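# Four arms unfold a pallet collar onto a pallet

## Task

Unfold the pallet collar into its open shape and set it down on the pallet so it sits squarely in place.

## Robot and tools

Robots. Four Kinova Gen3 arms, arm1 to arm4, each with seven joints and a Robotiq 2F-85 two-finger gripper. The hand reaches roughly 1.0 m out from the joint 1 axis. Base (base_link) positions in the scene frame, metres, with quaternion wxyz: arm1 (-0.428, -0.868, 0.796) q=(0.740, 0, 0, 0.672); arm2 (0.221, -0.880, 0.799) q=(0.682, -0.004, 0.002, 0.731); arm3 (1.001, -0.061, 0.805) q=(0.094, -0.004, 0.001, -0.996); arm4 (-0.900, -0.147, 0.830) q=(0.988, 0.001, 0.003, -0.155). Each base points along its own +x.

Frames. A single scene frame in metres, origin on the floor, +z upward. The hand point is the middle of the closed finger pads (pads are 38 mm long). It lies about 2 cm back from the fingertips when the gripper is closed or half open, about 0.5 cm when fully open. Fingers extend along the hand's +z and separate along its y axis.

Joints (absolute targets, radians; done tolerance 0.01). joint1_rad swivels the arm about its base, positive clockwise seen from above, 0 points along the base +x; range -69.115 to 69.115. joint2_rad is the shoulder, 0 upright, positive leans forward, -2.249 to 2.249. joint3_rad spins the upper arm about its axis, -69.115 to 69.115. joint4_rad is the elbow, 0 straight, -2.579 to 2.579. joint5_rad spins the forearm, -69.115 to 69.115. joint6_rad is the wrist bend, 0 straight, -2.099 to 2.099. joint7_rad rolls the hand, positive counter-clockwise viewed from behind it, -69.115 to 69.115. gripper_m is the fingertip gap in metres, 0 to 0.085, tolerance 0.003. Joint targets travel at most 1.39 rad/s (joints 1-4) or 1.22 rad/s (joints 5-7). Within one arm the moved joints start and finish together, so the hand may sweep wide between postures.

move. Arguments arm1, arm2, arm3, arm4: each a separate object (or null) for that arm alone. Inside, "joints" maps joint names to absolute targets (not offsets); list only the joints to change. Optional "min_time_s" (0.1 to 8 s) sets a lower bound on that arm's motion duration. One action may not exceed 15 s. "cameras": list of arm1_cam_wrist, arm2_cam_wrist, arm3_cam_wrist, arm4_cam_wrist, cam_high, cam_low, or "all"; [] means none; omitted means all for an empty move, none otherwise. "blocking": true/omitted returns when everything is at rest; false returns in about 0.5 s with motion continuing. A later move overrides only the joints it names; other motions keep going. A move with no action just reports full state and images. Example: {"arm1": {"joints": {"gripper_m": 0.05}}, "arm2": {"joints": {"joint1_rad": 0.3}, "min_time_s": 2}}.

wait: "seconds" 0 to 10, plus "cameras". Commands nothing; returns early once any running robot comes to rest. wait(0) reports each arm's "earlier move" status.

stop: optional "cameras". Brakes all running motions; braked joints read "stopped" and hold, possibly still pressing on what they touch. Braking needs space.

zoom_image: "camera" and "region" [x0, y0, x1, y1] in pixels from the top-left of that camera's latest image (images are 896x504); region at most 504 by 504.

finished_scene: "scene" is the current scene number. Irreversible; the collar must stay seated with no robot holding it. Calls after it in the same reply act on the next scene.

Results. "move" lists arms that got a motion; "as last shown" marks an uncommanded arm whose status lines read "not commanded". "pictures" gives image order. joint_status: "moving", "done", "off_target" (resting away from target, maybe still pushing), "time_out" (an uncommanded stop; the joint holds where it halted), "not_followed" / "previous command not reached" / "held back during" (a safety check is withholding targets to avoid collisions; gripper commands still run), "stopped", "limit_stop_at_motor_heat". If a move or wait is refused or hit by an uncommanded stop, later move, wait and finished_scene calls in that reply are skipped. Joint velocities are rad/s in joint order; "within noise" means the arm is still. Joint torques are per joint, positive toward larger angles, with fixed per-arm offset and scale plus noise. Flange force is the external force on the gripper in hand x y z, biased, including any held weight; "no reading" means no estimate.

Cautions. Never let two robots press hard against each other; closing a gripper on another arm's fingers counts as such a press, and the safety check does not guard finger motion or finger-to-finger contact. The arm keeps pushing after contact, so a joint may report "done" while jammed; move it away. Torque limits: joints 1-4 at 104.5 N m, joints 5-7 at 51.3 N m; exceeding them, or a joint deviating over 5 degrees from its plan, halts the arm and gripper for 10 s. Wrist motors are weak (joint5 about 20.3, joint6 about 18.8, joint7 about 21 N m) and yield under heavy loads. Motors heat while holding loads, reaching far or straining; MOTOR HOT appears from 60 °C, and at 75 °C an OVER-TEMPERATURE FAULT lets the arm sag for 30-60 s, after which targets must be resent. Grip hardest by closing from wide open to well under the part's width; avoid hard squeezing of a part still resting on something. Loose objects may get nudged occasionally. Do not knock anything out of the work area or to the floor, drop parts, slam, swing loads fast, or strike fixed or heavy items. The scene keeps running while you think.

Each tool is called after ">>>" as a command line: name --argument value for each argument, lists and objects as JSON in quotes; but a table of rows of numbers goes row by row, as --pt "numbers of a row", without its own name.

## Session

>>> move

Scene clock: 0.00 s.
Joint torques (N m): no reading
Motor temperatures (°C): arm1=[35 32 32 37 37 42 39] | arm2=[33 40 34 34 41 40 40] | arm3=[37 39 30 35 38 40 40] | arm4=[36 37 31 34 36 35 46]
Flange force (N): no reading
Joint velocities: within noise
arm1.joint_positions: joint1_rad=+0.109 joint2_rad=-0.427 joint3_rad=-0.050 joint4_rad=+1.472 joint5_rad=-0.070 joint6_rad=+1.961 joint7_rad=+1.887 gripper_m=+0.085
arm1.joint_status: not commanded
arm1.hand: x=-0.4065 y=-0.7305 z=+1.3129 quat_wxyz=(-0.046, +0.769, -0.636, -0.053) (m; scene frame)
arm2.joint_positions: joint1_rad=+0.236 joint2_rad=-0.364 joint3_rad=-0.126 joint4_rad=+1.609 joint5_rad=-0.064 joint6_rad=+1.971 joint7_rad=+1.939 gripper_m=+0.085
arm2.joint_status: not commanded
arm2.hand: x=+0.2239 y=-0.7523 z=+1.2662 quat_wxyz=(+0.039, +0.816, -0.577, +0.019) (m; scene frame)
arm3.joint_positions: joint1_rad=-0.169 joint2_rad=-0.363 joint3_rad=-0.074 joint4_rad=+1.527 joint5_rad=-0.005 joint6_rad=+1.959 joint7_rad=+1.022 gripper_m=+0.085
arm3.joint_status: not commanded
arm3.hand: x=+0.8660 y=-0.1050 z=+1.2969 quat_wxyz=(+0.006, -0.998, +0.060, +0.017) (m; scene frame)
arm4.joint_positions: joint1_rad=-0.484 joint2_rad=-0.358 joint3_rad=-0.055 joint4_rad=+1.573 joint5_rad=-0.060 joint6_rad=+2.007 joint7_rad=+1.671 gripper_m=+0.085
arm4.joint_status: not commanded
arm4.hand: x=-0.7779 y=-0.1252 z=+1.3078 quat_wxyz=(+0.044, +0.173, -0.984, -0.017) (m; scene frame)
pictures: arm1_cam_wrist, arm2_cam_wrist, arm3_cam_wrist, arm4_cam_wrist, cam_high, cam_low

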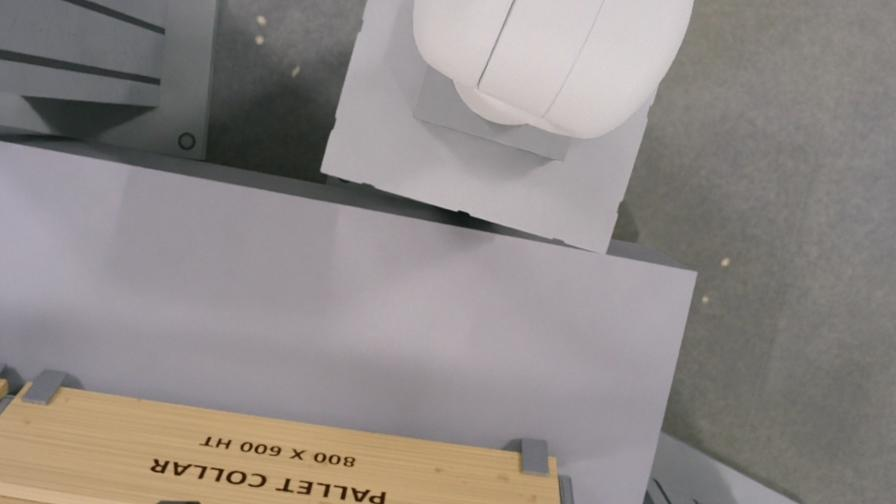

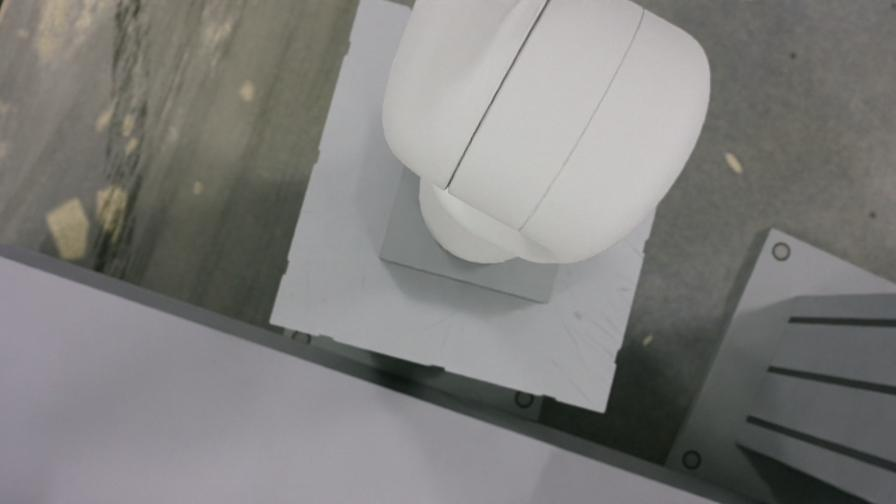

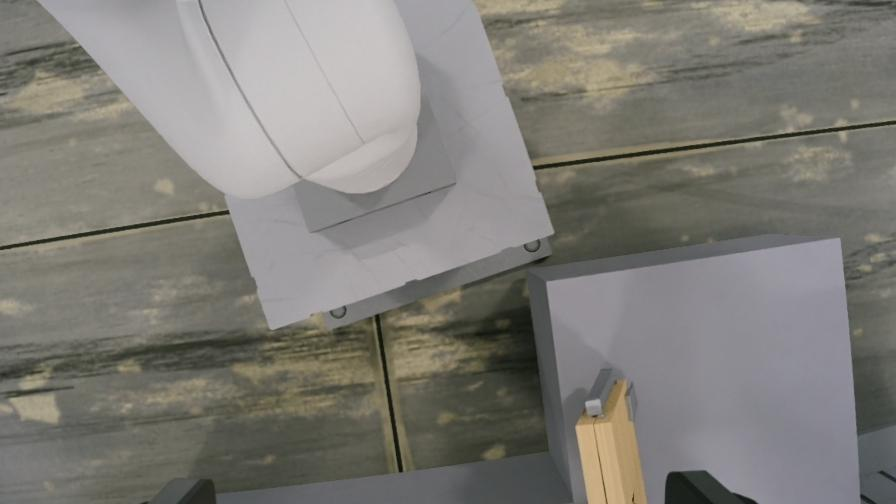

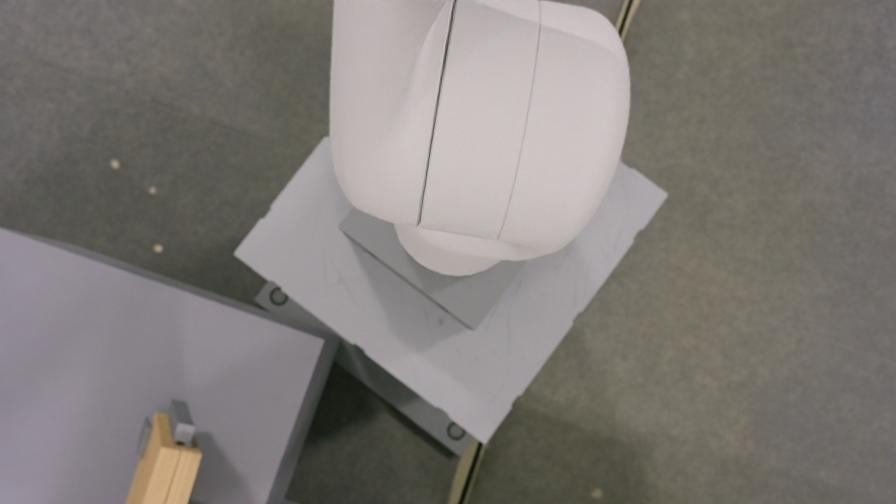

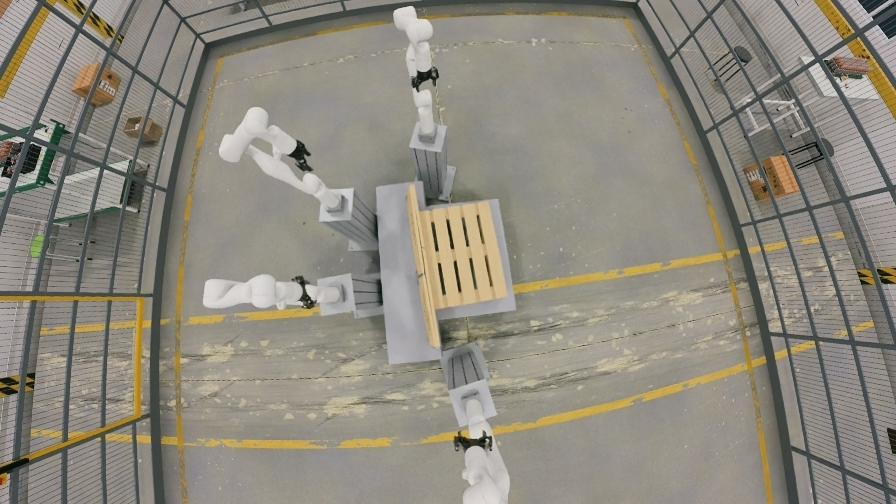

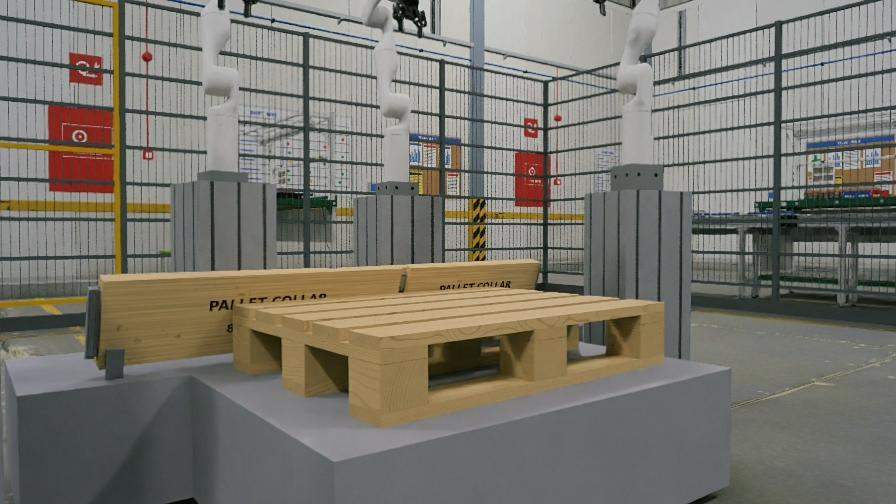

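>>> zoom_image --camera "cam_high" --region '[370, 170, 530, 370]'

>>> zoom_image --camera "cam_low" --region '[60, 240, 320, 390]'

>>> zoom_image --camera "cam_low" --region '[300, 240, 560, 390]'

>>> zoom_image --camera "arm1_cam_wrist" --region '[0, 340, 320, 504]'

>>> zoom_image --camera "arm1_cam_wrist" --region '[340, 340, 660, 504]'

>>> zoom_image --camera "arm3_cam_wrist" --region '[500, 330, 760, 504]'

>>> zoom_image --camera "arm4_cam_wrist" --region '[60, 360, 300, 504]'

Scaled by 2.520 from the camera's image (finer frame: 1280x720).

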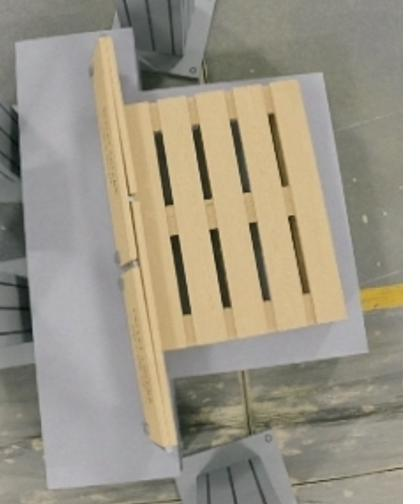

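Scaled by 1.938 from the camera's image (finer frame: 1280x720).

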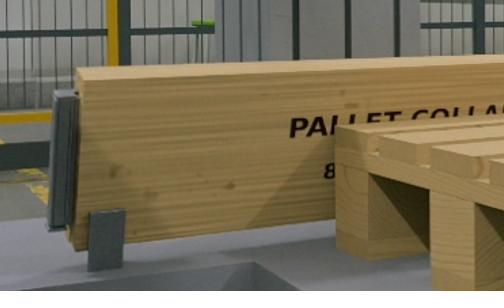

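Scaled by 1.938 from the camera's image (finer frame: 1280x720).

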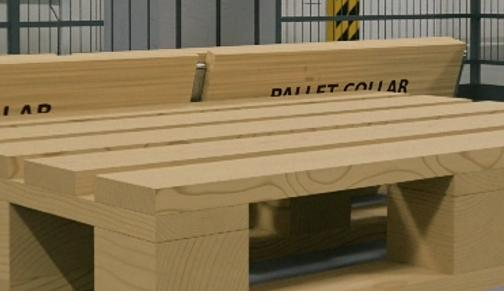

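Scaled by 1.575 from the camera's image (finer frame: 1280x720).

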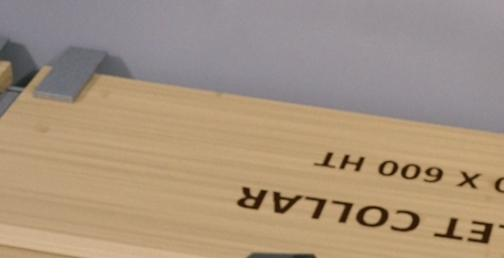

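Scaled by 1.575 from the camera's image (finer frame: 1280x720).

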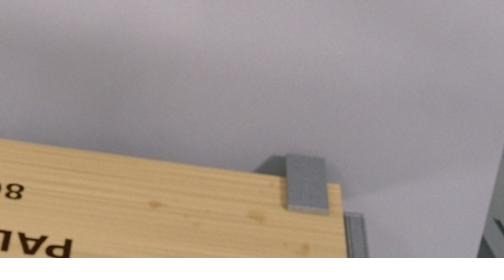

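Scaled by 1.938 from the camera's image (finer frame: 1280x720).

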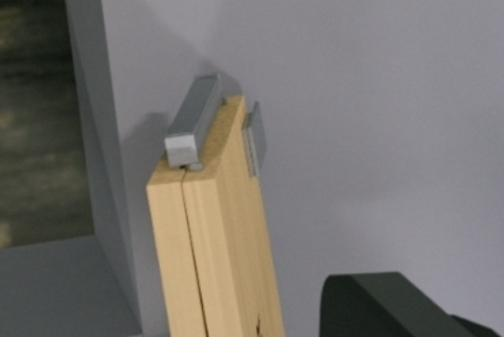

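Scaled by 2.100 from the camera's image (finer frame: 1280x720).

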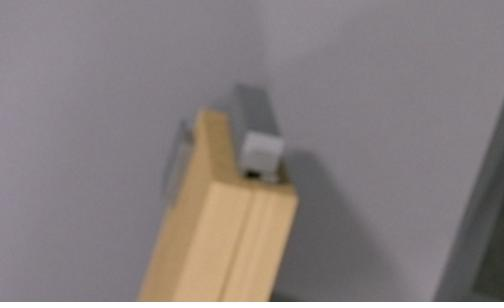

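>>> move --arm1 '{"joints": {"joint1_rad": -0.1472, "joint2_rad": 0.7123, "joint3_rad": 0, "joint4_rad": 1.4969, "joint5_rad": 0, "joint6_rad": 0.9324, "joint7_rad": 1.5198}, "min_time_s": 2}' --arm2 '{"joints": {"joint1_rad": 0.0213, "joint2_rad": 0.7396, "joint3_rad": 0, "joint4_rad": 1.4512, "joint5_rad": 0, "joint6_rad": 0.9508, "joint7_rad": 1.5228}, "min_time_s": 2}' --arm3 '{"joints": {"joint1_rad": 0.5598, "joint2_rad": 0.9709, "joint3_rad": 0, "joint4_rad": 0.8094, "joint5_rad": 0, "joint6_rad": 1.3613, "joint7_rad": 1.9425}, "min_time_s": 2}' --arm4 '{"joints": {"joint1_rad": -0.9588, "joint2_rad": 0.8646, "joint3_rad": 0, "joint4_rad": 1.1184, "joint5_rad": 0, "joint6_rad": 1.1586, "joint7_rad": 0.9232}, "min_time_s": 2}' --cameras '["arm1_cam_wrist", "arm2_cam_wrist", "arm3_cam_wrist", "arm4_cam_wrist"]'

Scene clock: 15.97 s.
Joint torques (N m): arm1=[-0.05 -20.55 -0.76 -6.82 -0.11 -0.02 0.23] | arm2=[0.23 -21.97 0.45 -7.81 0.35 0.17 -0.26] | arm3=[-1.1 -23.73 1.92 -8.68 0.56 0.45 0.36] | arm4=[0.43 -24.04 0.32 -10.39 -0.13 0.14 -0.17]
Motor temperatures (°C): arm1=[35 32 32 37 37 42 39] | arm2=[33 40 34 34 41 40 40] | arm3=[36 38 30 35 38 40 40] | arm4=[36 36 31 34 36 35 46]
Flange force (N): arm1=[-2.0 0.5 -0.1] | arm2=[0.5 -0.1 2.9] | arm3=[6.0 1.5 0.0] | arm4=[9.2 -5.6 3.0]
move: arm1 done; arm2 done; arm3 done; arm4 done
Joint velocities: within noise
arm1.joint_positions: joint1_rad=-0.147 joint2_rad=+0.712 joint3_rad=+0.000 joint4_rad=+1.497 joint5_rad=+0.000 joint6_rad=+0.932 joint7_rad=+1.520 gripper_m=+0.085
arm1.joint_status: all done
arm1.hand: x=-0.4302 y=-0.3396 z=+0.9002 quat_wxyz=(+0.000, +0.707, -0.707, +0.000)
arm2.joint_positions: joint1_rad=+0.021 joint2_rad=+0.740 joint3_rad=+0.000 joint4_rad=+1.451 joint5_rad=+0.000 joint6_rad=+0.951 joint7_rad=+1.523 gripper_m=+0.085
arm2.joint_status: all done
arm2.hand: x=+0.2200 y=-0.3390 z=+0.8965 quat_wxyz=(+0.001, +0.707, -0.707, +0.004)
arm3.joint_positions: joint1_rad=+0.560 joint2_rad=+0.971 joint3_rad=+0.000 joint4_rad=+0.809 joint5_rad=+0.000 joint6_rad=+1.361 joint7_rad=+1.943 gripper_m=+0.085
arm3.joint_status: all done
arm3.hand: x=+0.4007 y=+0.1993 z=+0.9554 quat_wxyz=(+0.000, -1.000, +0.000, +0.004)
arm4.joint_positions: joint1_rad=-0.959 joint2_rad=+0.865 joint3_rad=+0.000 joint4_rad=+1.118 joint5_rad=+0.000 joint6_rad=+1.159 joint7_rad=+0.923 gripper_m=+0.085
arm4.joint_status: all done
arm4.hand: x=-0.3993 y=+0.1998 z=+0.9488 quat_wxyz=(+0.002, +0.000, -1.000, -0.001)

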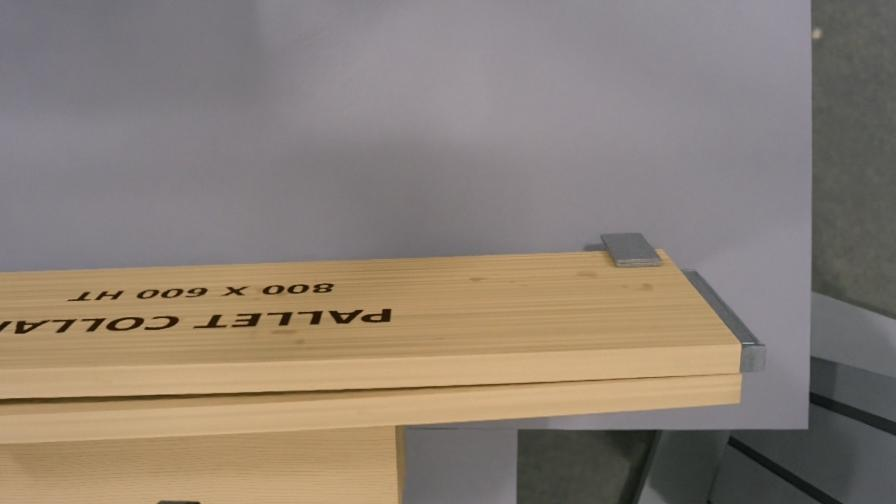

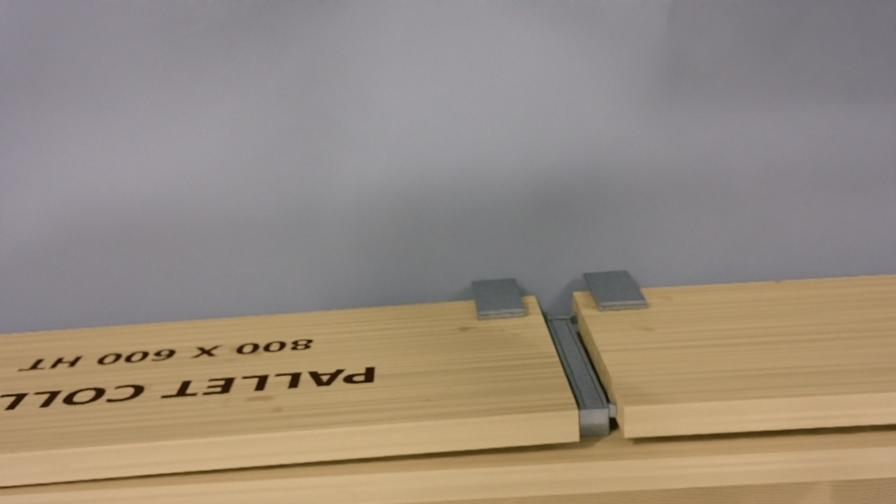

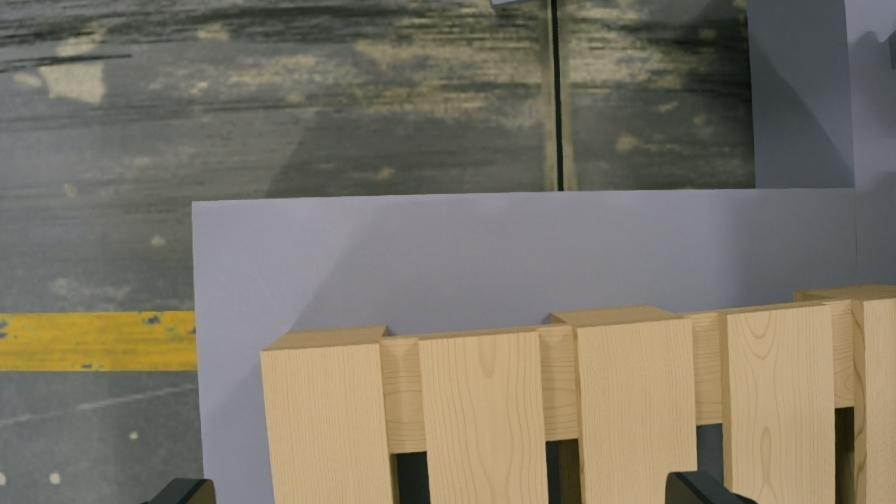

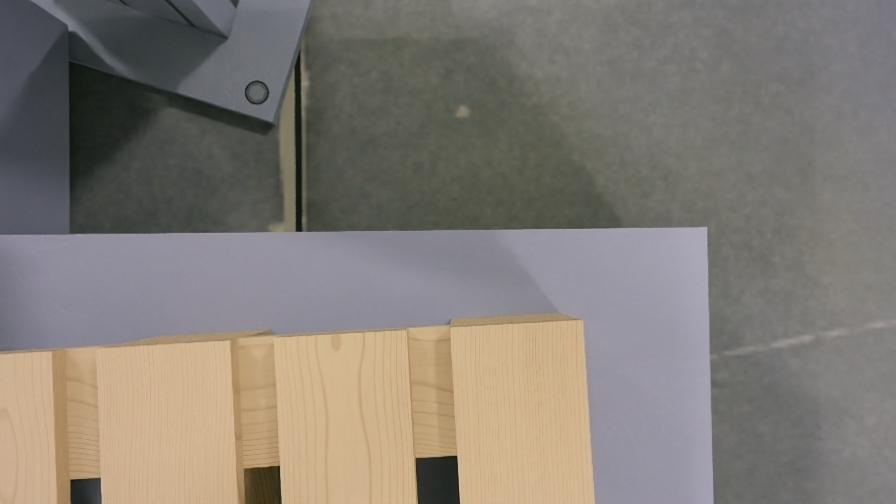

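>>> zoom_image --camera "arm2_cam_wrist" --region '[440, 250, 896, 504]'

>>> zoom_image --camera "arm1_cam_wrist" --region '[0, 220, 450, 504]'

Scaled by 1.105 from the camera's image (finer frame: 1280x720).

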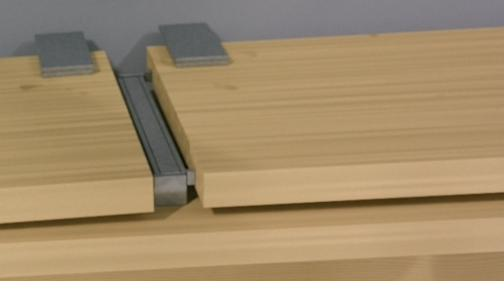

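Scaled by 1.120 from the camera's image (finer frame: 1280x720).

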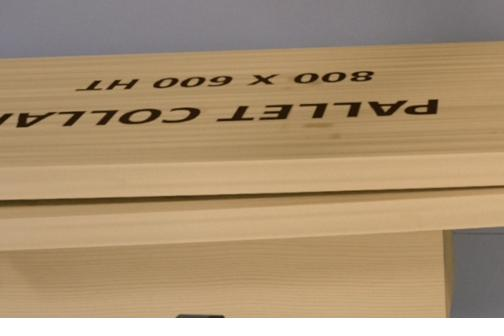

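>>> move --arm1 '{"joints": {"joint1_rad": -0.1415, "joint2_rad": 1.5329, "joint4_rad": 0.5679, "joint6_rad": 1.3637, "joint7_rad": 0.0}, "min_time_s": 1.5}' --cameras '["arm1_cam_wrist"]'

Scene clock: 65.40 s.
Joint torques (N m): arm1=[-0.04 -27.17 -0.78 -6.53 -0.16 0.79 0.32] | arm2=[0.29 -21.96 0.5 -7.82 0.35 0.19 -0.26] | arm3=[-1.09 -23.84 1.92 -8.7 0.57 0.49 0.38] | arm4=[0.47 -24.09 0.36 -10.4 -0.15 0.14 -0.17]
Motor temperatures (°C): arm1=[35 33 32 37 37 42 39] | arm2=[33 40 34 34 41 40 40] | arm3=[36 38 30 36 38 40 40] | arm4=[36 37 31 34 36 35 46]
Flange force (N): arm1=[0.0 4.8 -0.3] | arm2=[0.6 0.0 2.9] | arm3=[5.9 1.5 0.2] | arm4=[9.2 -5.5 3.1]
move: arm1 done
Joint velocities: within noise
arm1.joint_positions: joint1_rad=-0.141 joint2_rad=+1.533 joint3_rad=+0.000 joint4_rad=+0.568 joint5_rad=+0.000 joint6_rad=+1.364 joint7_rad=+0.000 gripper_m=+0.085
arm1.joint_status: all done
arm1.hand: x=-0.4300 y=-0.2742 z=+0.6422 quat_wxyz=(-0.004, +0.022, -0.987, +0.161)
arm2, arm3, arm4: as last shown
arm3.hand: x=+0.4008 y=+0.1993 z=+0.9554 quat_wxyz=(+0.000, -1.000, +0.000, +0.004)
arm4.hand: x=-0.3993 y=+0.1999 z=+0.9487 quat_wxyz=(+0.002, +0.000, -1.000, -0.001)

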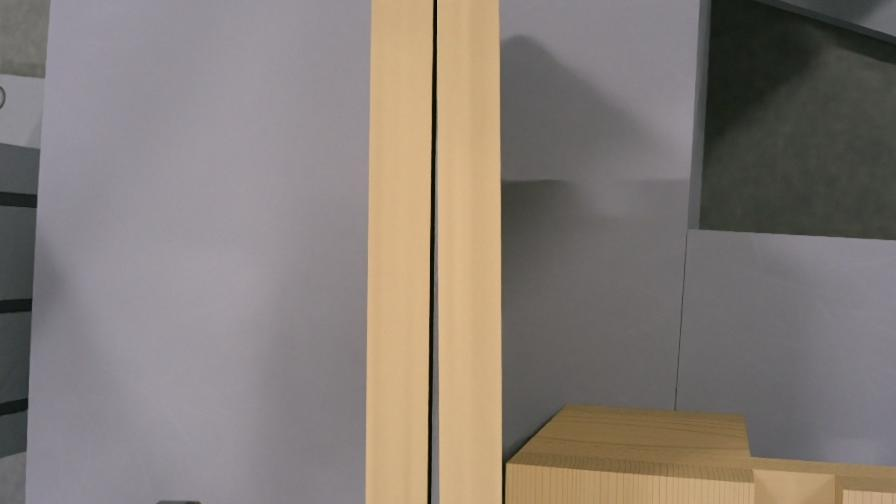

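>>> move --arm1 '{"joints": {"joint1_rad": -0.1777, "joint2_rad": 1.4881, "joint4_rad": 0.7096, "joint6_rad": 1.2668, "joint7_rad": -0.036}, "min_time_s": 0.8}'

>>> move --arm1 '{"joints": {"joint1_rad": -0.1864, "joint2_rad": 1.7554, "joint4_rad": 0.6766, "joint6_rad": 1.0325, "joint7_rad": -0.0448}, "min_time_s": 2}' --cameras '["arm1_cam_wrist", "arm2_cam_wrist"]'

Scene clock: 70.73 s.
Joint torques (N m): arm1=[-0.09 -26.65 -0.69 -6.06 -0.11 0.82 0.25] | arm2=[0.28 -21.93 0.48 -7.83 0.35 0.19 -0.26] | arm3=[-1.06 -23.78 1.95 -8.72 0.58 0.44 0.41] | arm4=[0.44 -24.06 0.3 -10.43 -0.13 0.11 -0.16]
Motor temperatures (°C): arm1=[35 33 32 37 37 42 39] | arm2=[33 40 34 34 41 40 40] | arm3=[36 39 30 36 38 40 40] | arm4=[36 37 31 34 36 35 46]
Flange force (N): arm1=[0.1 3.8 -0.1] | arm2=[0.7 0.0 2.9] | arm3=[6.0 1.6 0.1] | arm4=[9.3 -5.6 3.0]
move: arm1 done
Joint velocities: within noise
arm1.joint_positions: joint1_rad=-0.178 joint2_rad=+1.488 joint3_rad=+0.000 joint4_rad=+0.710 joint5_rad=+0.000 joint6_rad=+1.267 joint7_rad=-0.036 gripper_m=+0.085
arm1.joint_status: all done
arm1.hand: x=-0.4500 y=-0.2924 z=+0.6355 quat_wxyz=(-0.010, +0.022, -0.987, +0.160)
arm2, arm3, arm4: as last shown
pictures: none

Scene clock: 73.07 s.
Joint torques (N m): arm1=[0.56 24.43 -1.56 12.62 0.01 -0.3 0.22] | arm2=[0.3 -21.98 0.5 -7.84 0.36 0.19 -0.26] | arm3=[-1.02 -23.77 1.9 -8.72 0.54 0.49 0.39] | arm4=[0.45 -24.1 0.32 -10.36 -0.13 0.14 -0.17]
Motor temperatures (°C): arm1=[35 33 32 37 37 42 39] | arm2=[33 40 34 34 41 40 40] | arm3=[36 39 30 36 38 40 40] | arm4=[36 37 31 34 36 35 46]
Flange force (N): arm1=[0.1 -8.4 -74.5] | arm2=[0.7 0.0 3.0] | arm3=[6.2 1.7 0.2] | arm4=[9.0 -5.4 3.0]
move: arm1 done
Joint velocities: within noise
arm1.joint_positions: joint1_rad=-0.186 joint2_rad=+1.755 joint3_rad=+0.000 joint4_rad=+0.676 joint5_rad=+0.000 joint6_rad=+1.032 joint7_rad=-0.045 gripper_m=+0.085
arm1.joint_status: all done
arm1.hand: x=-0.4501 y=-0.3475 z=+0.4696 quat_wxyz=(-0.011, +0.022, -0.987, +0.160)
arm2, arm3, arm4: as last shown

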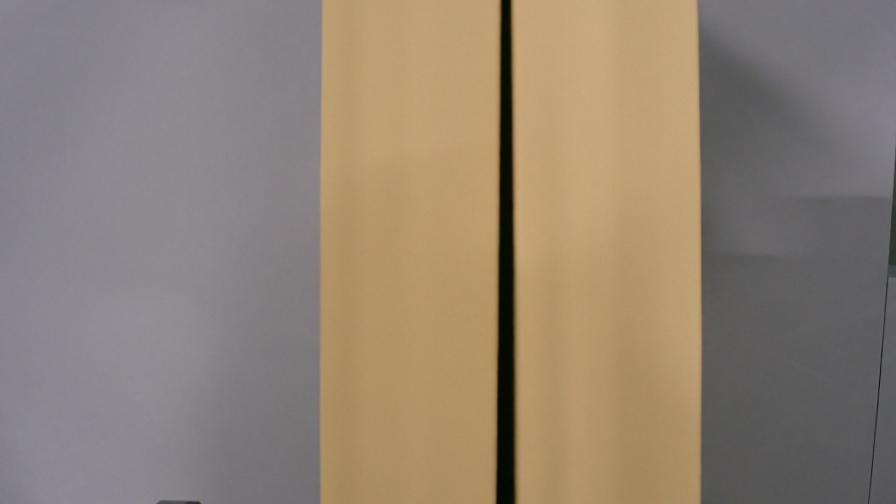

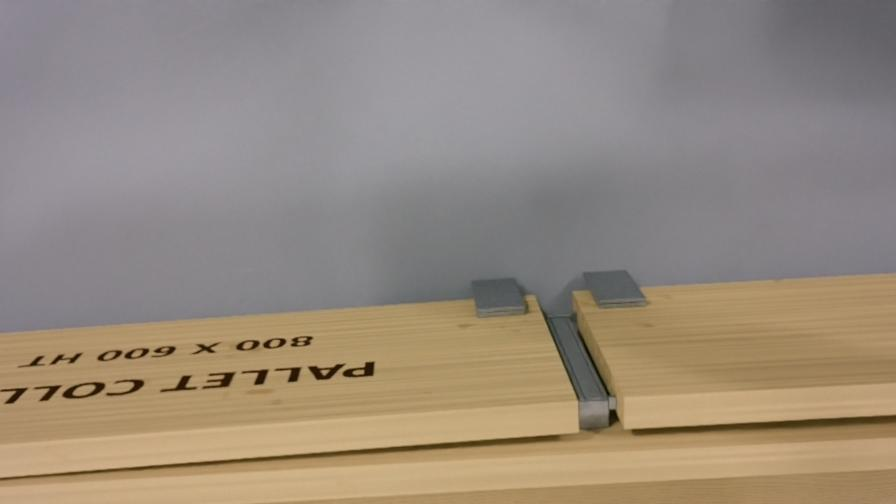

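>>> move --arm1 '{"joints": {"joint1_rad": -0.1858, "joint2_rad": 1.7325, "joint4_rad": 0.6906, "joint6_rad": 1.0414, "joint7_rad": -0.0445}, "min_time_s": 0.6}'

>>> move --arm1 '{"joints": {"gripper_m": 0.03}}' --cameras '["arm1_cam_wrist", "arm2_cam_wrist"]'

Scene clock: 76.13 s.
Joint torques (N m): arm1=[-0.03 -24.76 -0.68 -4.63 -0.18 0.9 0.26] | arm2=[0.27 -21.92 0.47 -7.81 0.34 0.18 -0.23] | arm3=[-1.08 -23.83 1.87 -8.81 0.54 0.47 0.42] | arm4=[0.47 -24.05 0.32 -10.39 -0.14 0.13 -0.17]
Motor temperatures (°C): arm1=[35 33 32 38 37 42 39] | arm2=[33 40 34 34 41 40 40] | arm3=[36 39 30 36 38 40 40] | arm4=[36 37 31 34 36 35 46]
Flange force (N): arm1=[0.1 2.9 0.3] | arm2=[0.6 0.0 2.8] | arm3=[6.6 1.8 0.3] | arm4=[9.2 -5.5 3.0]
move: arm1 done
Joint velocities: within noise
arm1.joint_positions: joint1_rad=-0.186 joint2_rad=+1.733 joint3_rad=+0.000 joint4_rad=+0.691 joint5_rad=+0.000 joint6_rad=+1.041 joint7_rad=-0.044 gripper_m=+0.085
arm1.joint_status: all done
arm1.hand: x=-0.4500 y=-0.3441 z=+0.4807 quat_wxyz=(-0.011, +0.022, -0.987, +0.160)
arm2, arm3, arm4: as last shown
pictures: none

Scene clock: 77.03 s.
Joint torques (N m): arm1=[0.9 -13.38 -0.66 -0.05 -0.38 1.22 -0.42] | arm2=[0.29 -21.94 0.48 -7.8 0.36 0.19 -0.27] | arm3=[-1.02 -23.81 1.9 -8.7 0.58 0.48 0.43] | arm4=[0.45 -24.07 0.32 -10.39 -0.15 0.13 -0.19]
Motor temperatures (°C): arm1=[35 33 32 38 37 42 39] | arm2=[33 40 34 34 41 40 40] | arm3=[36 39 30 36 38 40 40] | arm4=[36 37 31 34 36 35 46]
Flange force (N): arm1=[0.4 2.0 -15.9] | arm2=[0.6 0.0 2.9] | arm3=[5.9 1.7 0.2] | arm4=[9.1 -5.5 3.0]
move: arm1 off_target
Joint velocities: within noise
arm1.joint_positions: joint1_rad=-0.186 joint2_rad=+1.732 joint3_rad=+0.000 joint4_rad=+0.691 joint5_rad=+0.000 joint6_rad=+1.041 joint7_rad=-0.044 gripper_m=+0.045
arm1.joint_status: gripper_m off_target (ended at +0.045, target +0.030)
arm1.hand: x=-0.4500 y=-0.3440 z=+0.4808 quat_wxyz=(-0.011, +0.022, -0.987, +0.160)
arm2, arm3, arm4: as last shown

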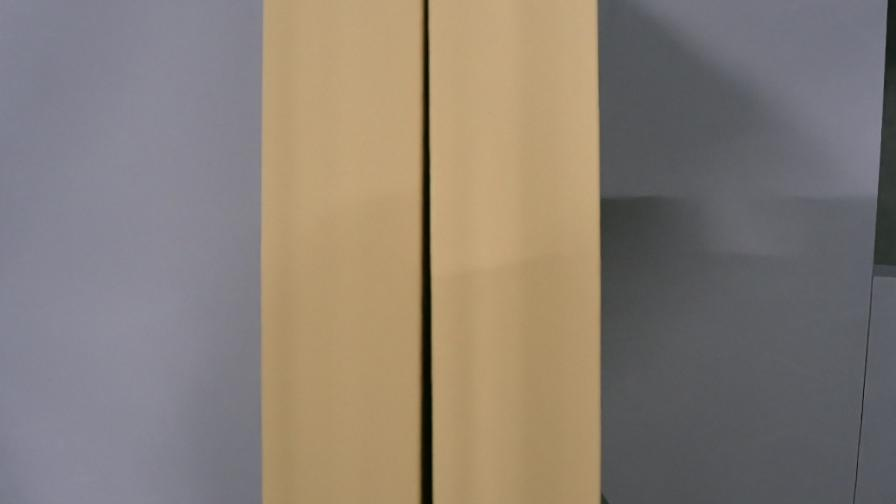

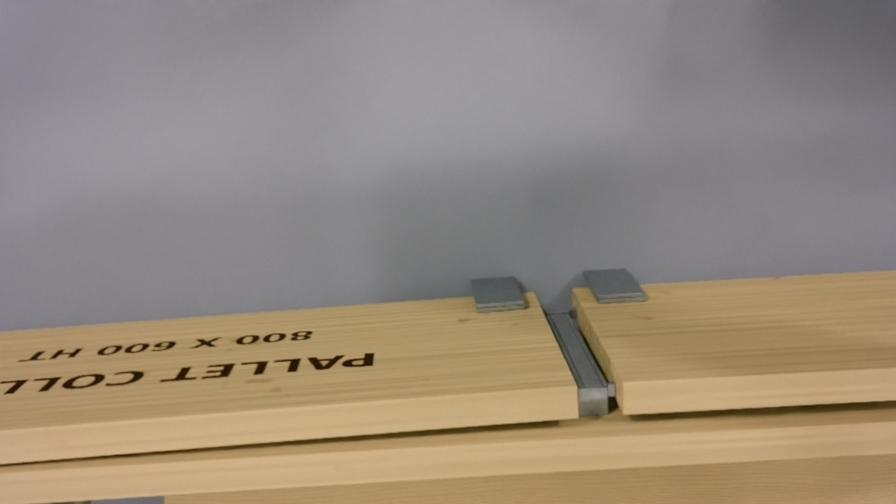

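>>> move --arm1 '{"joints": {"joint1_rad": -0.1878, "joint2_rad": 1.6339, "joint4_rad": 0.9484, "joint6_rad": 0.8019, "joint7_rad": -0.0462}, "min_time_s": 1.2}'

>>> move --arm1 '{"joints": {"joint1_rad": -0.19, "joint2_rad": 1.5716, "joint4_rad": 1.1464, "joint6_rad": 0.585, "joint7_rad": -0.0483}, "min_time_s": 1.2}' --cameras '["arm2_cam_wrist", "arm1_cam_wrist"]'

Scene clock: 83.20 s.
Joint torques (N m): arm1=[0.56 -39.17 0.17 -5.73 -0.32 3.54 -0.35] | arm2=[0.23 -21.96 0.48 -7.82 0.38 0.17 -0.26] | arm3=[-1.01 -23.85 2.03 -8.77 0.59 0.45 0.37] | arm4=[0.45 -24.07 0.29 -10.38 -0.15 0.12 -0.17]
Motor temperatures (°C): arm1=[35 33 32 37 37 42 39] | arm2=[33 40 34 34 41 40 40] | arm3=[36 39 30 36 38 40 40] | arm4=[36 37 31 34 36 35 46]
Flange force (N): arm1=[0.7 10.7 30.4] | arm2=[0.6 -0.1 2.9] | arm3=[6.2 1.7 0.2] | arm4=[9.1 -5.4 3.0]
move: arm1 done
Joint velocities: within noise
arm1.joint_positions: joint1_rad=-0.188 joint2_rad=+1.634 joint3_rad=+0.000 joint4_rad=+0.948 joint5_rad=+0.000 joint6_rad=+0.802 joint7_rad=-0.046 gripper_m=+0.045
arm1.joint_status: all done
arm1.hand: x=-0.4500 y=-0.3556 z=+0.4852 quat_wxyz=(-0.008, +0.022, -0.992, +0.121)
arm2, arm3, arm4: as last shown
pictures: none

Scene clock: 84.77 s.
Joint torques (N m): arm1=[-0.75 -36.42 -1.02 -4.31 -0.41 2.23 0.03] | arm2=[0.28 -21.98 0.47 -7.79 0.37 0.19 -0.27] | arm3=[-1.04 -23.82 1.92 -8.67 0.57 0.5 0.36] | arm4=[0.48 -24.07 0.32 -10.39 -0.14 0.12 -0.16]
Motor temperatures (°C): arm1=[35 33 32 37 37 42 39] | arm2=[33 40 34 34 41 40 40] | arm3=[36 39 30 36 38 40 40] | arm4=[36 37 31 34 36 35 46]
Flange force (N): arm1=[-1.2 7.5 27.8] | arm2=[0.4 0.0 2.9] | arm3=[5.8 1.5 0.2] | arm4=[9.1 -5.4 3.0]
move: arm1 done
Joint velocities: within noise
arm1.joint_positions: joint1_rad=-0.190 joint2_rad=+1.572 joint3_rad=+0.000 joint4_rad=+1.146 joint5_rad=+0.000 joint6_rad=+0.585 joint7_rad=-0.048 gripper_m=+0.045
arm1.joint_status: all done
arm1.hand: x=-0.4501 y=-0.3675 z=+0.4862 quat_wxyz=(-0.006, +0.022, -0.996, +0.080)
arm2, arm3, arm4: as last shown
pictures: arm1_cam_wrist, arm2_cam_wrist

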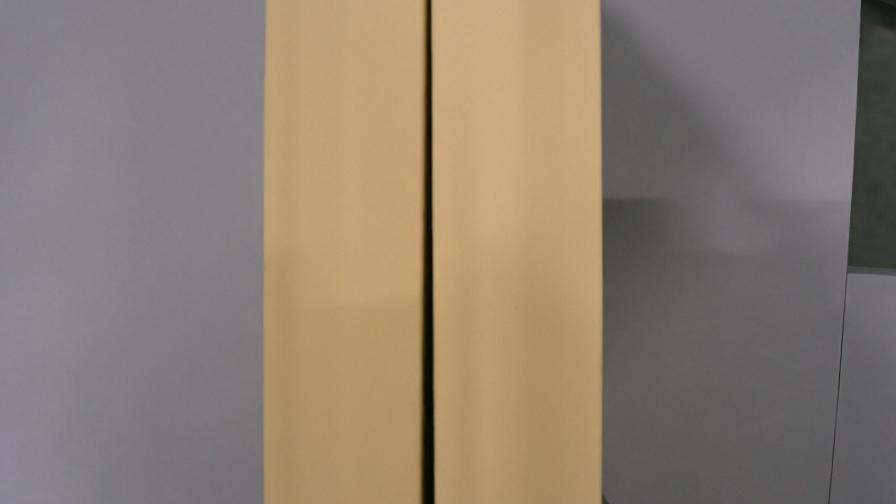

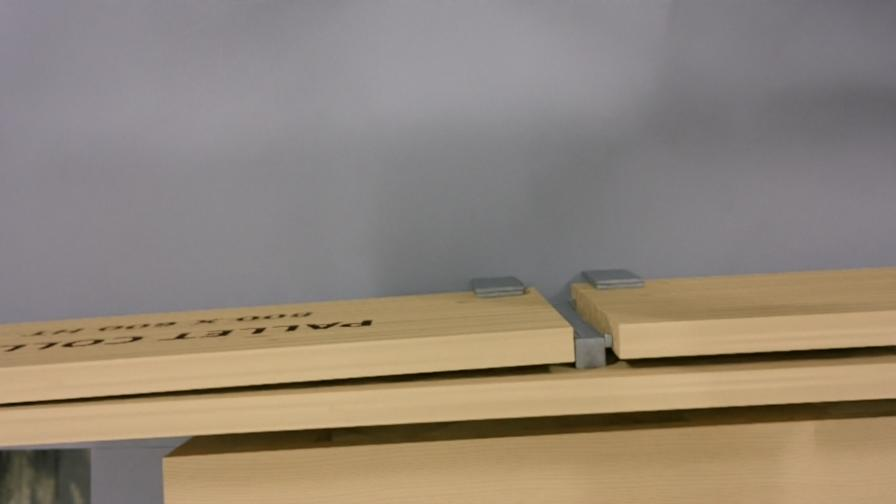

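>>> move --arm1 '{"joints": {"joint1_rad": -0.1924, "joint2_rad": 1.531, "joint4_rad": 1.3138, "joint6_rad": 0.3771, "joint7_rad": -0.0508}, "min_time_s": 1.2}'

>>> move --arm1 '{"joints": {"joint1_rad": -0.1948, "joint2_rad": 1.5099, "joint4_rad": 1.4546, "joint6_rad": 0.1771, "joint7_rad": -0.0532}, "min_time_s": 1.2}' --cameras '["arm2_cam_wrist", "arm1_cam_wrist", "cam_low"]'

Scene clock: 87.07 s.
Joint torques (N m): arm1=[0.81 -32.04 0.33 -3.49 -0.24 0.15 -0.02] | arm2=[0.29 -21.94 0.5 -7.84 0.37 0.18 -0.25] | arm3=[-1.02 -23.89 1.95 -8.72 0.6 0.42 0.39] | arm4=[0.48 -24.07 0.31 -10.38 -0.15 0.15 -0.16]
Motor temperatures (°C): arm1=[35 34 32 37 37 42 39] | arm2=[33 40 34 34 41 40 40] | arm3=[36 39 30 36 38 40 40] | arm4=[36 37 31 34 36 35 46]
Flange force (N): arm1=[1.7 4.2 19.8] | arm2=[0.7 0.0 2.9] | arm3=[5.6 1.5 0.1] | arm4=[9.2 -5.4 3.1]
move: arm1 done
Joint velocities: within noise
arm1.joint_positions: joint1_rad=-0.192 joint2_rad=+1.531 joint3_rad=+0.000 joint4_rad=+1.314 joint5_rad=+0.000 joint6_rad=+0.377 joint7_rad=-0.051 gripper_m=+0.045
arm1.joint_status: all done
arm1.hand: x=-0.4501 y=-0.3801 z=+0.4862 quat_wxyz=(-0.003, +0.022, -0.999, +0.040)
arm2.joint_positions: joint1_rad=+0.021 joint2_rad=+0.740 joint3_rad=+0.000 joint4_rad=+1.451 joint5_rad=+0.000 joint6_rad=+0.951 joint7_rad=+1.523 gripper_m=+0.085
arm2.joint_status: not commanded
arm2.hand: x=+0.2200 y=-0.3390 z=+0.8965 quat_wxyz=(+0.001, +0.707, -0.707, +0.004)
arm3.joint_positions: joint1_rad=+0.560 joint2_rad=+0.971 joint3_rad=+0.000 joint4_rad=+0.809 joint5_rad=+0.000 joint6_rad=+1.361 joint7_rad=+1.943 gripper_m=+0.085
arm3.joint_status: not commanded
arm3.hand: x=+0.4008 y=+0.1993 z=+0.9554 quat_wxyz=(+0.000, -1.000, +0.000, +0.004)
arm4.joint_positions: joint1_rad=-0.959 joint2_rad=+0.865 joint3_rad=+0.000 joint4_rad=+1.118 joint5_rad=+0.000 joint6_rad=+1.159 joint7_rad=+0.923 gripper_m=+0.085
arm4.joint_status: not commanded
arm4.hand: x=-0.3993 y=+0.1999 z=+0.9487 quat_wxyz=(+0.002, +0.000, -1.000, -0.001)
pictures: none

Scene clock: 88.60 s.
Joint torques (N m): arm1=[0.44 -17.98 -0.88 4.27 -0.47 3.4 0.01] | arm2=[0.27 -21.97 0.48 -7.78 0.36 0.2 -0.26] | arm3=[-1.01 -23.85 1.96 -8.65 0.53 0.47 0.41] | arm4=[0.47 -24.02 0.33 -10.39 -0.15 0.13 -0.19]
Motor temperatures (°C): arm1=[35 34 32 37 37 42 39] | arm2=[33 40 34 34 41 40 40] | arm3=[36 39 30 36 38 40 40] | arm4=[36 37 31 34 36 35 46]
Flange force (N): arm1=[0.9 8.7 4.8] | arm2=[0.4 0.0 2.9] | arm3=[5.5 1.5 0.1] | arm4=[9.2 -5.5 3.0]
move: arm1 done
Joint velocities: within noise
arm1.joint_positions: joint1_rad=-0.195 joint2_rad=+1.510 joint3_rad=+0.000 joint4_rad=+1.455 joint5_rad=+0.000 joint6_rad=+0.177 joint7_rad=-0.053 gripper_m=+0.042
arm1.joint_status: all done
arm1.on_its_own: gripper_m moved -0.003 toward your old target +0.030
arm1.hand: x=-0.4501 y=-0.3921 z=+0.4852 quat_wxyz=(+0.000, +0.022, -1.000, +0.000)
arm2, arm3, arm4: as last shown
pictures: arm1_cam_wrist, arm2_cam_wrist, cam_low

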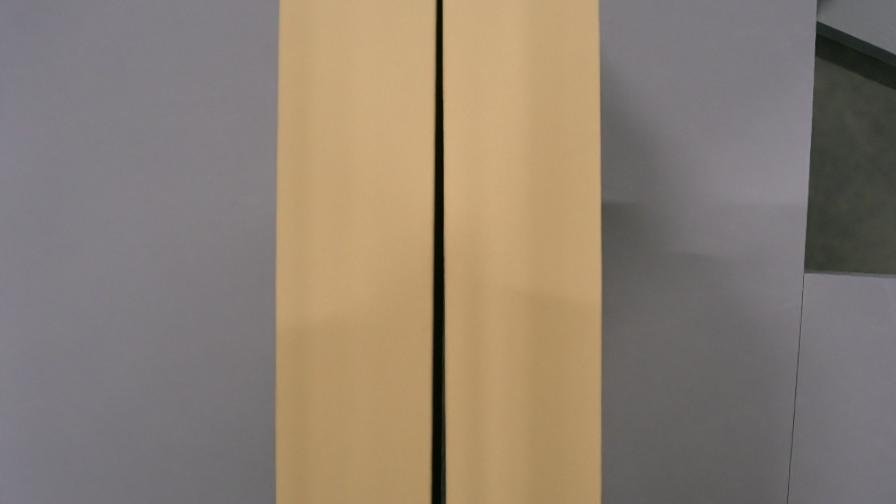

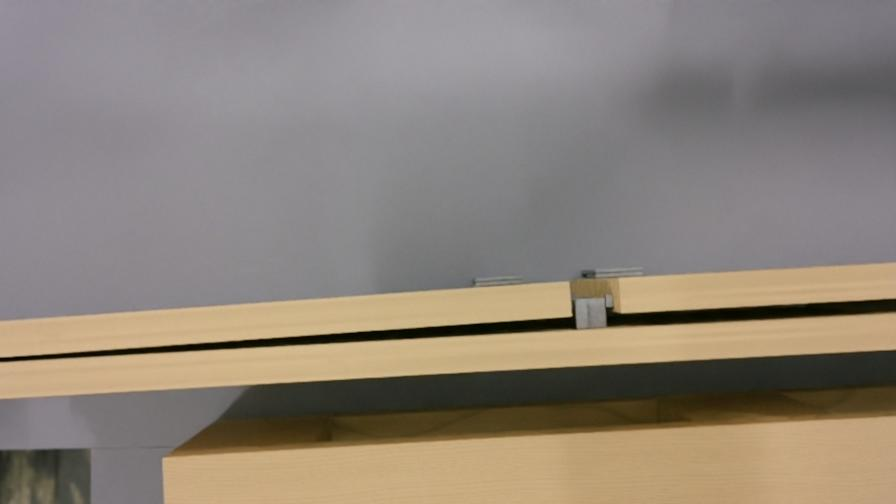

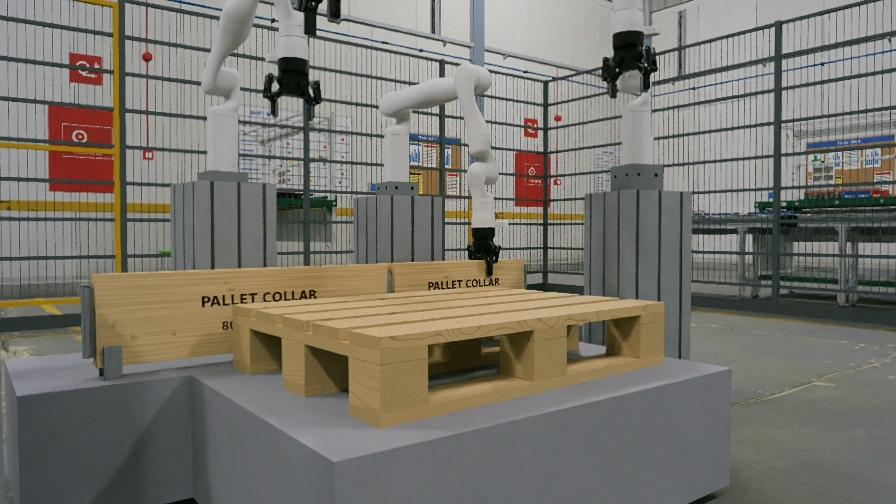

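>>> move --arm2 '{"joints": {"joint1_rad": -0.1353, "joint2_rad": 1.2536, "joint4_rad": 1.4141, "joint6_rad": 0.4739, "joint7_rad": 2.9894}, "min_time_s": 1.5}' --cameras '["arm2_cam_wrist"]'

>>> move --arm2 '{"joints": {"joint7_rad": -0.1522}}' --cameras '["arm2_cam_wrist"]'

Scene clock: 94.67 s.
Joint torques (N m): arm1=[0.48 -18.02 -0.89 4.27 -0.4 3.41 -0.01] | arm2=[0.22 -24.33 0.63 -4.53 0.41 0.15 -0.25] | arm3=[-1.09 -23.82 1.86 -8.76 0.53 0.47 0.38] | arm4=[0.47 -24.07 0.32 -10.38 -0.12 0.15 -0.16]
Motor temperatures (°C): arm1=[35 34 32 37 37 42 39] | arm2=[33 40 34 34 41 40 40] | arm3=[36 39 30 36 38 40 40] | arm4=[36 37 31 35 36 35 46]
Flange force (N): arm1=[1.0 8.7 4.9] | arm2=[-0.1 1.2 2.6] | arm3=[6.3 1.6 0.2] | arm4=[9.2 -5.4 3.0]
move: arm2 done
Joint velocities: within noise
arm1.joint_positions: joint1_rad=-0.195 joint2_rad=+1.510 joint3_rad=+0.000 joint4_rad=+1.455 joint5_rad=+0.000 joint6_rad=+0.177 joint7_rad=-0.053 gripper_m=+0.042
arm1.joint_status: not commanded
arm1.hand: x=-0.4501 y=-0.3921 z=+0.4852 quat_wxyz=(+0.000, +0.022, -1.000, +0.000)
arm2.joint_positions: joint1_rad=-0.135 joint2_rad=+1.254 joint3_rad=+0.000 joint4_rad=+1.414 joint5_rad=+0.000 joint6_rad=+0.474 joint7_rad=+2.989 gripper_m=+0.085
arm2.joint_status: all done
arm2.hand: x=+0.1362 y=-0.3443 z=+0.6196 quat_wxyz=(+0.004, +1.000, +0.026, +0.002)
arm3, arm4: as last shown

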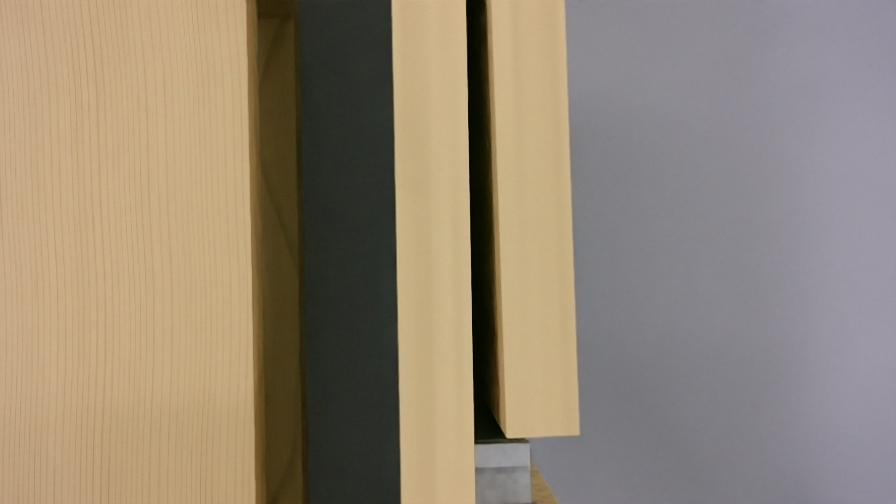

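Scene clock: 98.57 s.
Joint torques (N m): arm1=[0.41 -18.03 -0.82 4.22 -0.44 3.37 -0.05] | arm2=[0.17 -24.38 0.55 -4.59 0.33 0.13 -0.27] | arm3=[-1.03 -23.84 1.95 -8.8 0.52 0.46 0.38] | arm4=[0.49 -24.08 0.32 -10.42 -0.15 0.12 -0.18]
Motor temperatures (°C): arm1=[35 34 32 37 37 42 39] | arm2=[33 40 34 34 41 40 40] | arm3=[36 39 30 36 38 40 40] | arm4=[36 37 31 35 36 35 46]
Flange force (N): arm1=[0.7 8.7 4.8] | arm2=[-0.1 -1.3 2.6] | arm3=[6.4 1.8 0.3] | arm4=[9.2 -5.5 3.1]
move: arm2 done
Joint velocities: within noise
arm1, arm3, arm4: as last shown
arm2.joint_positions: joint1_rad=-0.135 joint2_rad=+1.254 joint3_rad=+0.000 joint4_rad=+1.414 joint5_rad=+0.000 joint6_rad=+0.474 joint7_rad=-0.152 gripper_m=+0.085
arm2.joint_status: all done
arm2.hand: x=+0.1362 y=-0.3443 z=+0.6196 quat_wxyz=(-0.002, +0.026, -1.000, +0.004)

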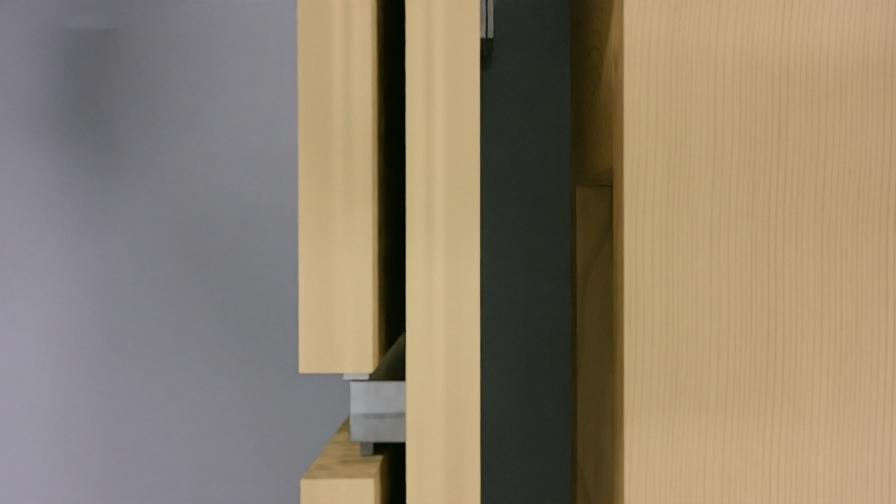

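>>> move --arm2 '{"joints": {"joint1_rad": -0.1506, "joint2_rad": 1.341, "joint4_rad": 1.3557, "joint6_rad": 0.4449, "joint7_rad": -0.1676, "gripper_m": 0.05}, "min_time_s": 1.0}'

>>> move --arm2 '{"joints": {"joint2_rad": 1.4482, "joint4_rad": 1.2761, "joint6_rad": 0.4173}, "min_time_s": 1.5}' --cameras '["arm2_cam_wrist"]'

Scene clock: 105.83 s.
Joint torques (N m): arm1=[0.47 -17.99 -0.87 4.32 -0.42 3.41 0] | arm2=[0.21 -24.58 0.56 -4.35 0.3 0.1 -0.26] | arm3=[-1.02 -23.69 1.96 -8.67 0.57 0.45 0.38] | arm4=[0.41 -24.09 0.3 -10.39 -0.16 0.16 -0.17]
Motor temperatures (°C): arm1=[35 34 32 38 37 42 39] | arm2=[33 40 34 34 41 40 40] | arm3=[36 39 30 36 38 40 40] | arm4=[36 37 31 35 36 35 46]
Flange force (N): arm1=[1.0 8.9 4.9] | arm2=[0.0 -1.4 2.4] | arm3=[6.0 1.6 0.0] | arm4=[9.1 -5.5 3.1]
move: arm2 done
Joint velocities: within noise
arm1, arm3, arm4: as last shown
arm2.joint_positions: joint1_rad=-0.151 joint2_rad=+1.341 joint3_rad=+0.000 joint4_rad=+1.356 joint5_rad=+0.000 joint6_rad=+0.445 joint7_rad=-0.168 gripper_m=+0.050
arm2.joint_status: all done
arm2.hand: x=+0.1277 y=-0.3443 z=+0.5801 quat_wxyz=(-0.002, +0.026, -1.000, +0.004)
pictures: none

Scene clock: 107.63 s.
Joint torques (N m): arm1=[0.52 -17.97 -0.81 4.25 -0.41 3.39 -0.03] | arm2=[0.21 -24.8 0.61 -4.08 0.34 0.1 -0.25] | arm3=[-0.98 -23.86 1.88 -8.74 0.57 0.43 0.39] | arm4=[0.48 -24.07 0.32 -10.42 -0.15 0.12 -0.17]
Motor temperatures (°C): arm1=[35 34 32 38 37 42 39] | arm2=[33 40 34 34 41 40 40] | arm3=[36 39 30 36 38 40 40] | arm4=[36 37 31 35 36 35 46]
Flange force (N): arm1=[1.1 8.6 4.7] | arm2=[0.1 -1.2 2.5] | arm3=[5.8 1.7 0.1] | arm4=[9.2 -5.5 3.0]
move: arm2 done
Joint velocities: within noise
arm1, arm3, arm4: as last shown
arm2.joint_positions: joint1_rad=-0.151 joint2_rad=+1.448 joint3_rad=+0.000 joint4_rad=+1.276 joint5_rad=+0.000 joint6_rad=+0.417 joint7_rad=-0.168 gripper_m=+0.050
arm2.joint_status: all done
arm2.hand: x=+0.1279 y=-0.3446 z=+0.5321 quat_wxyz=(-0.002, +0.026, -1.000, +0.004)

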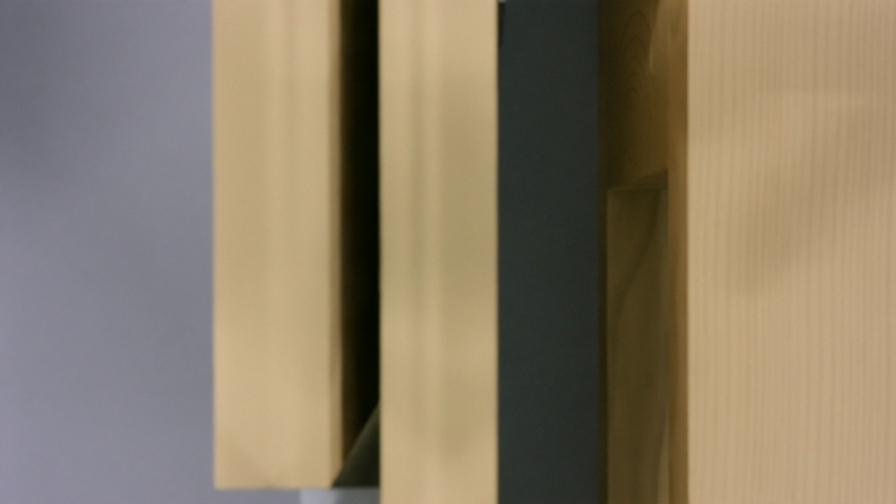

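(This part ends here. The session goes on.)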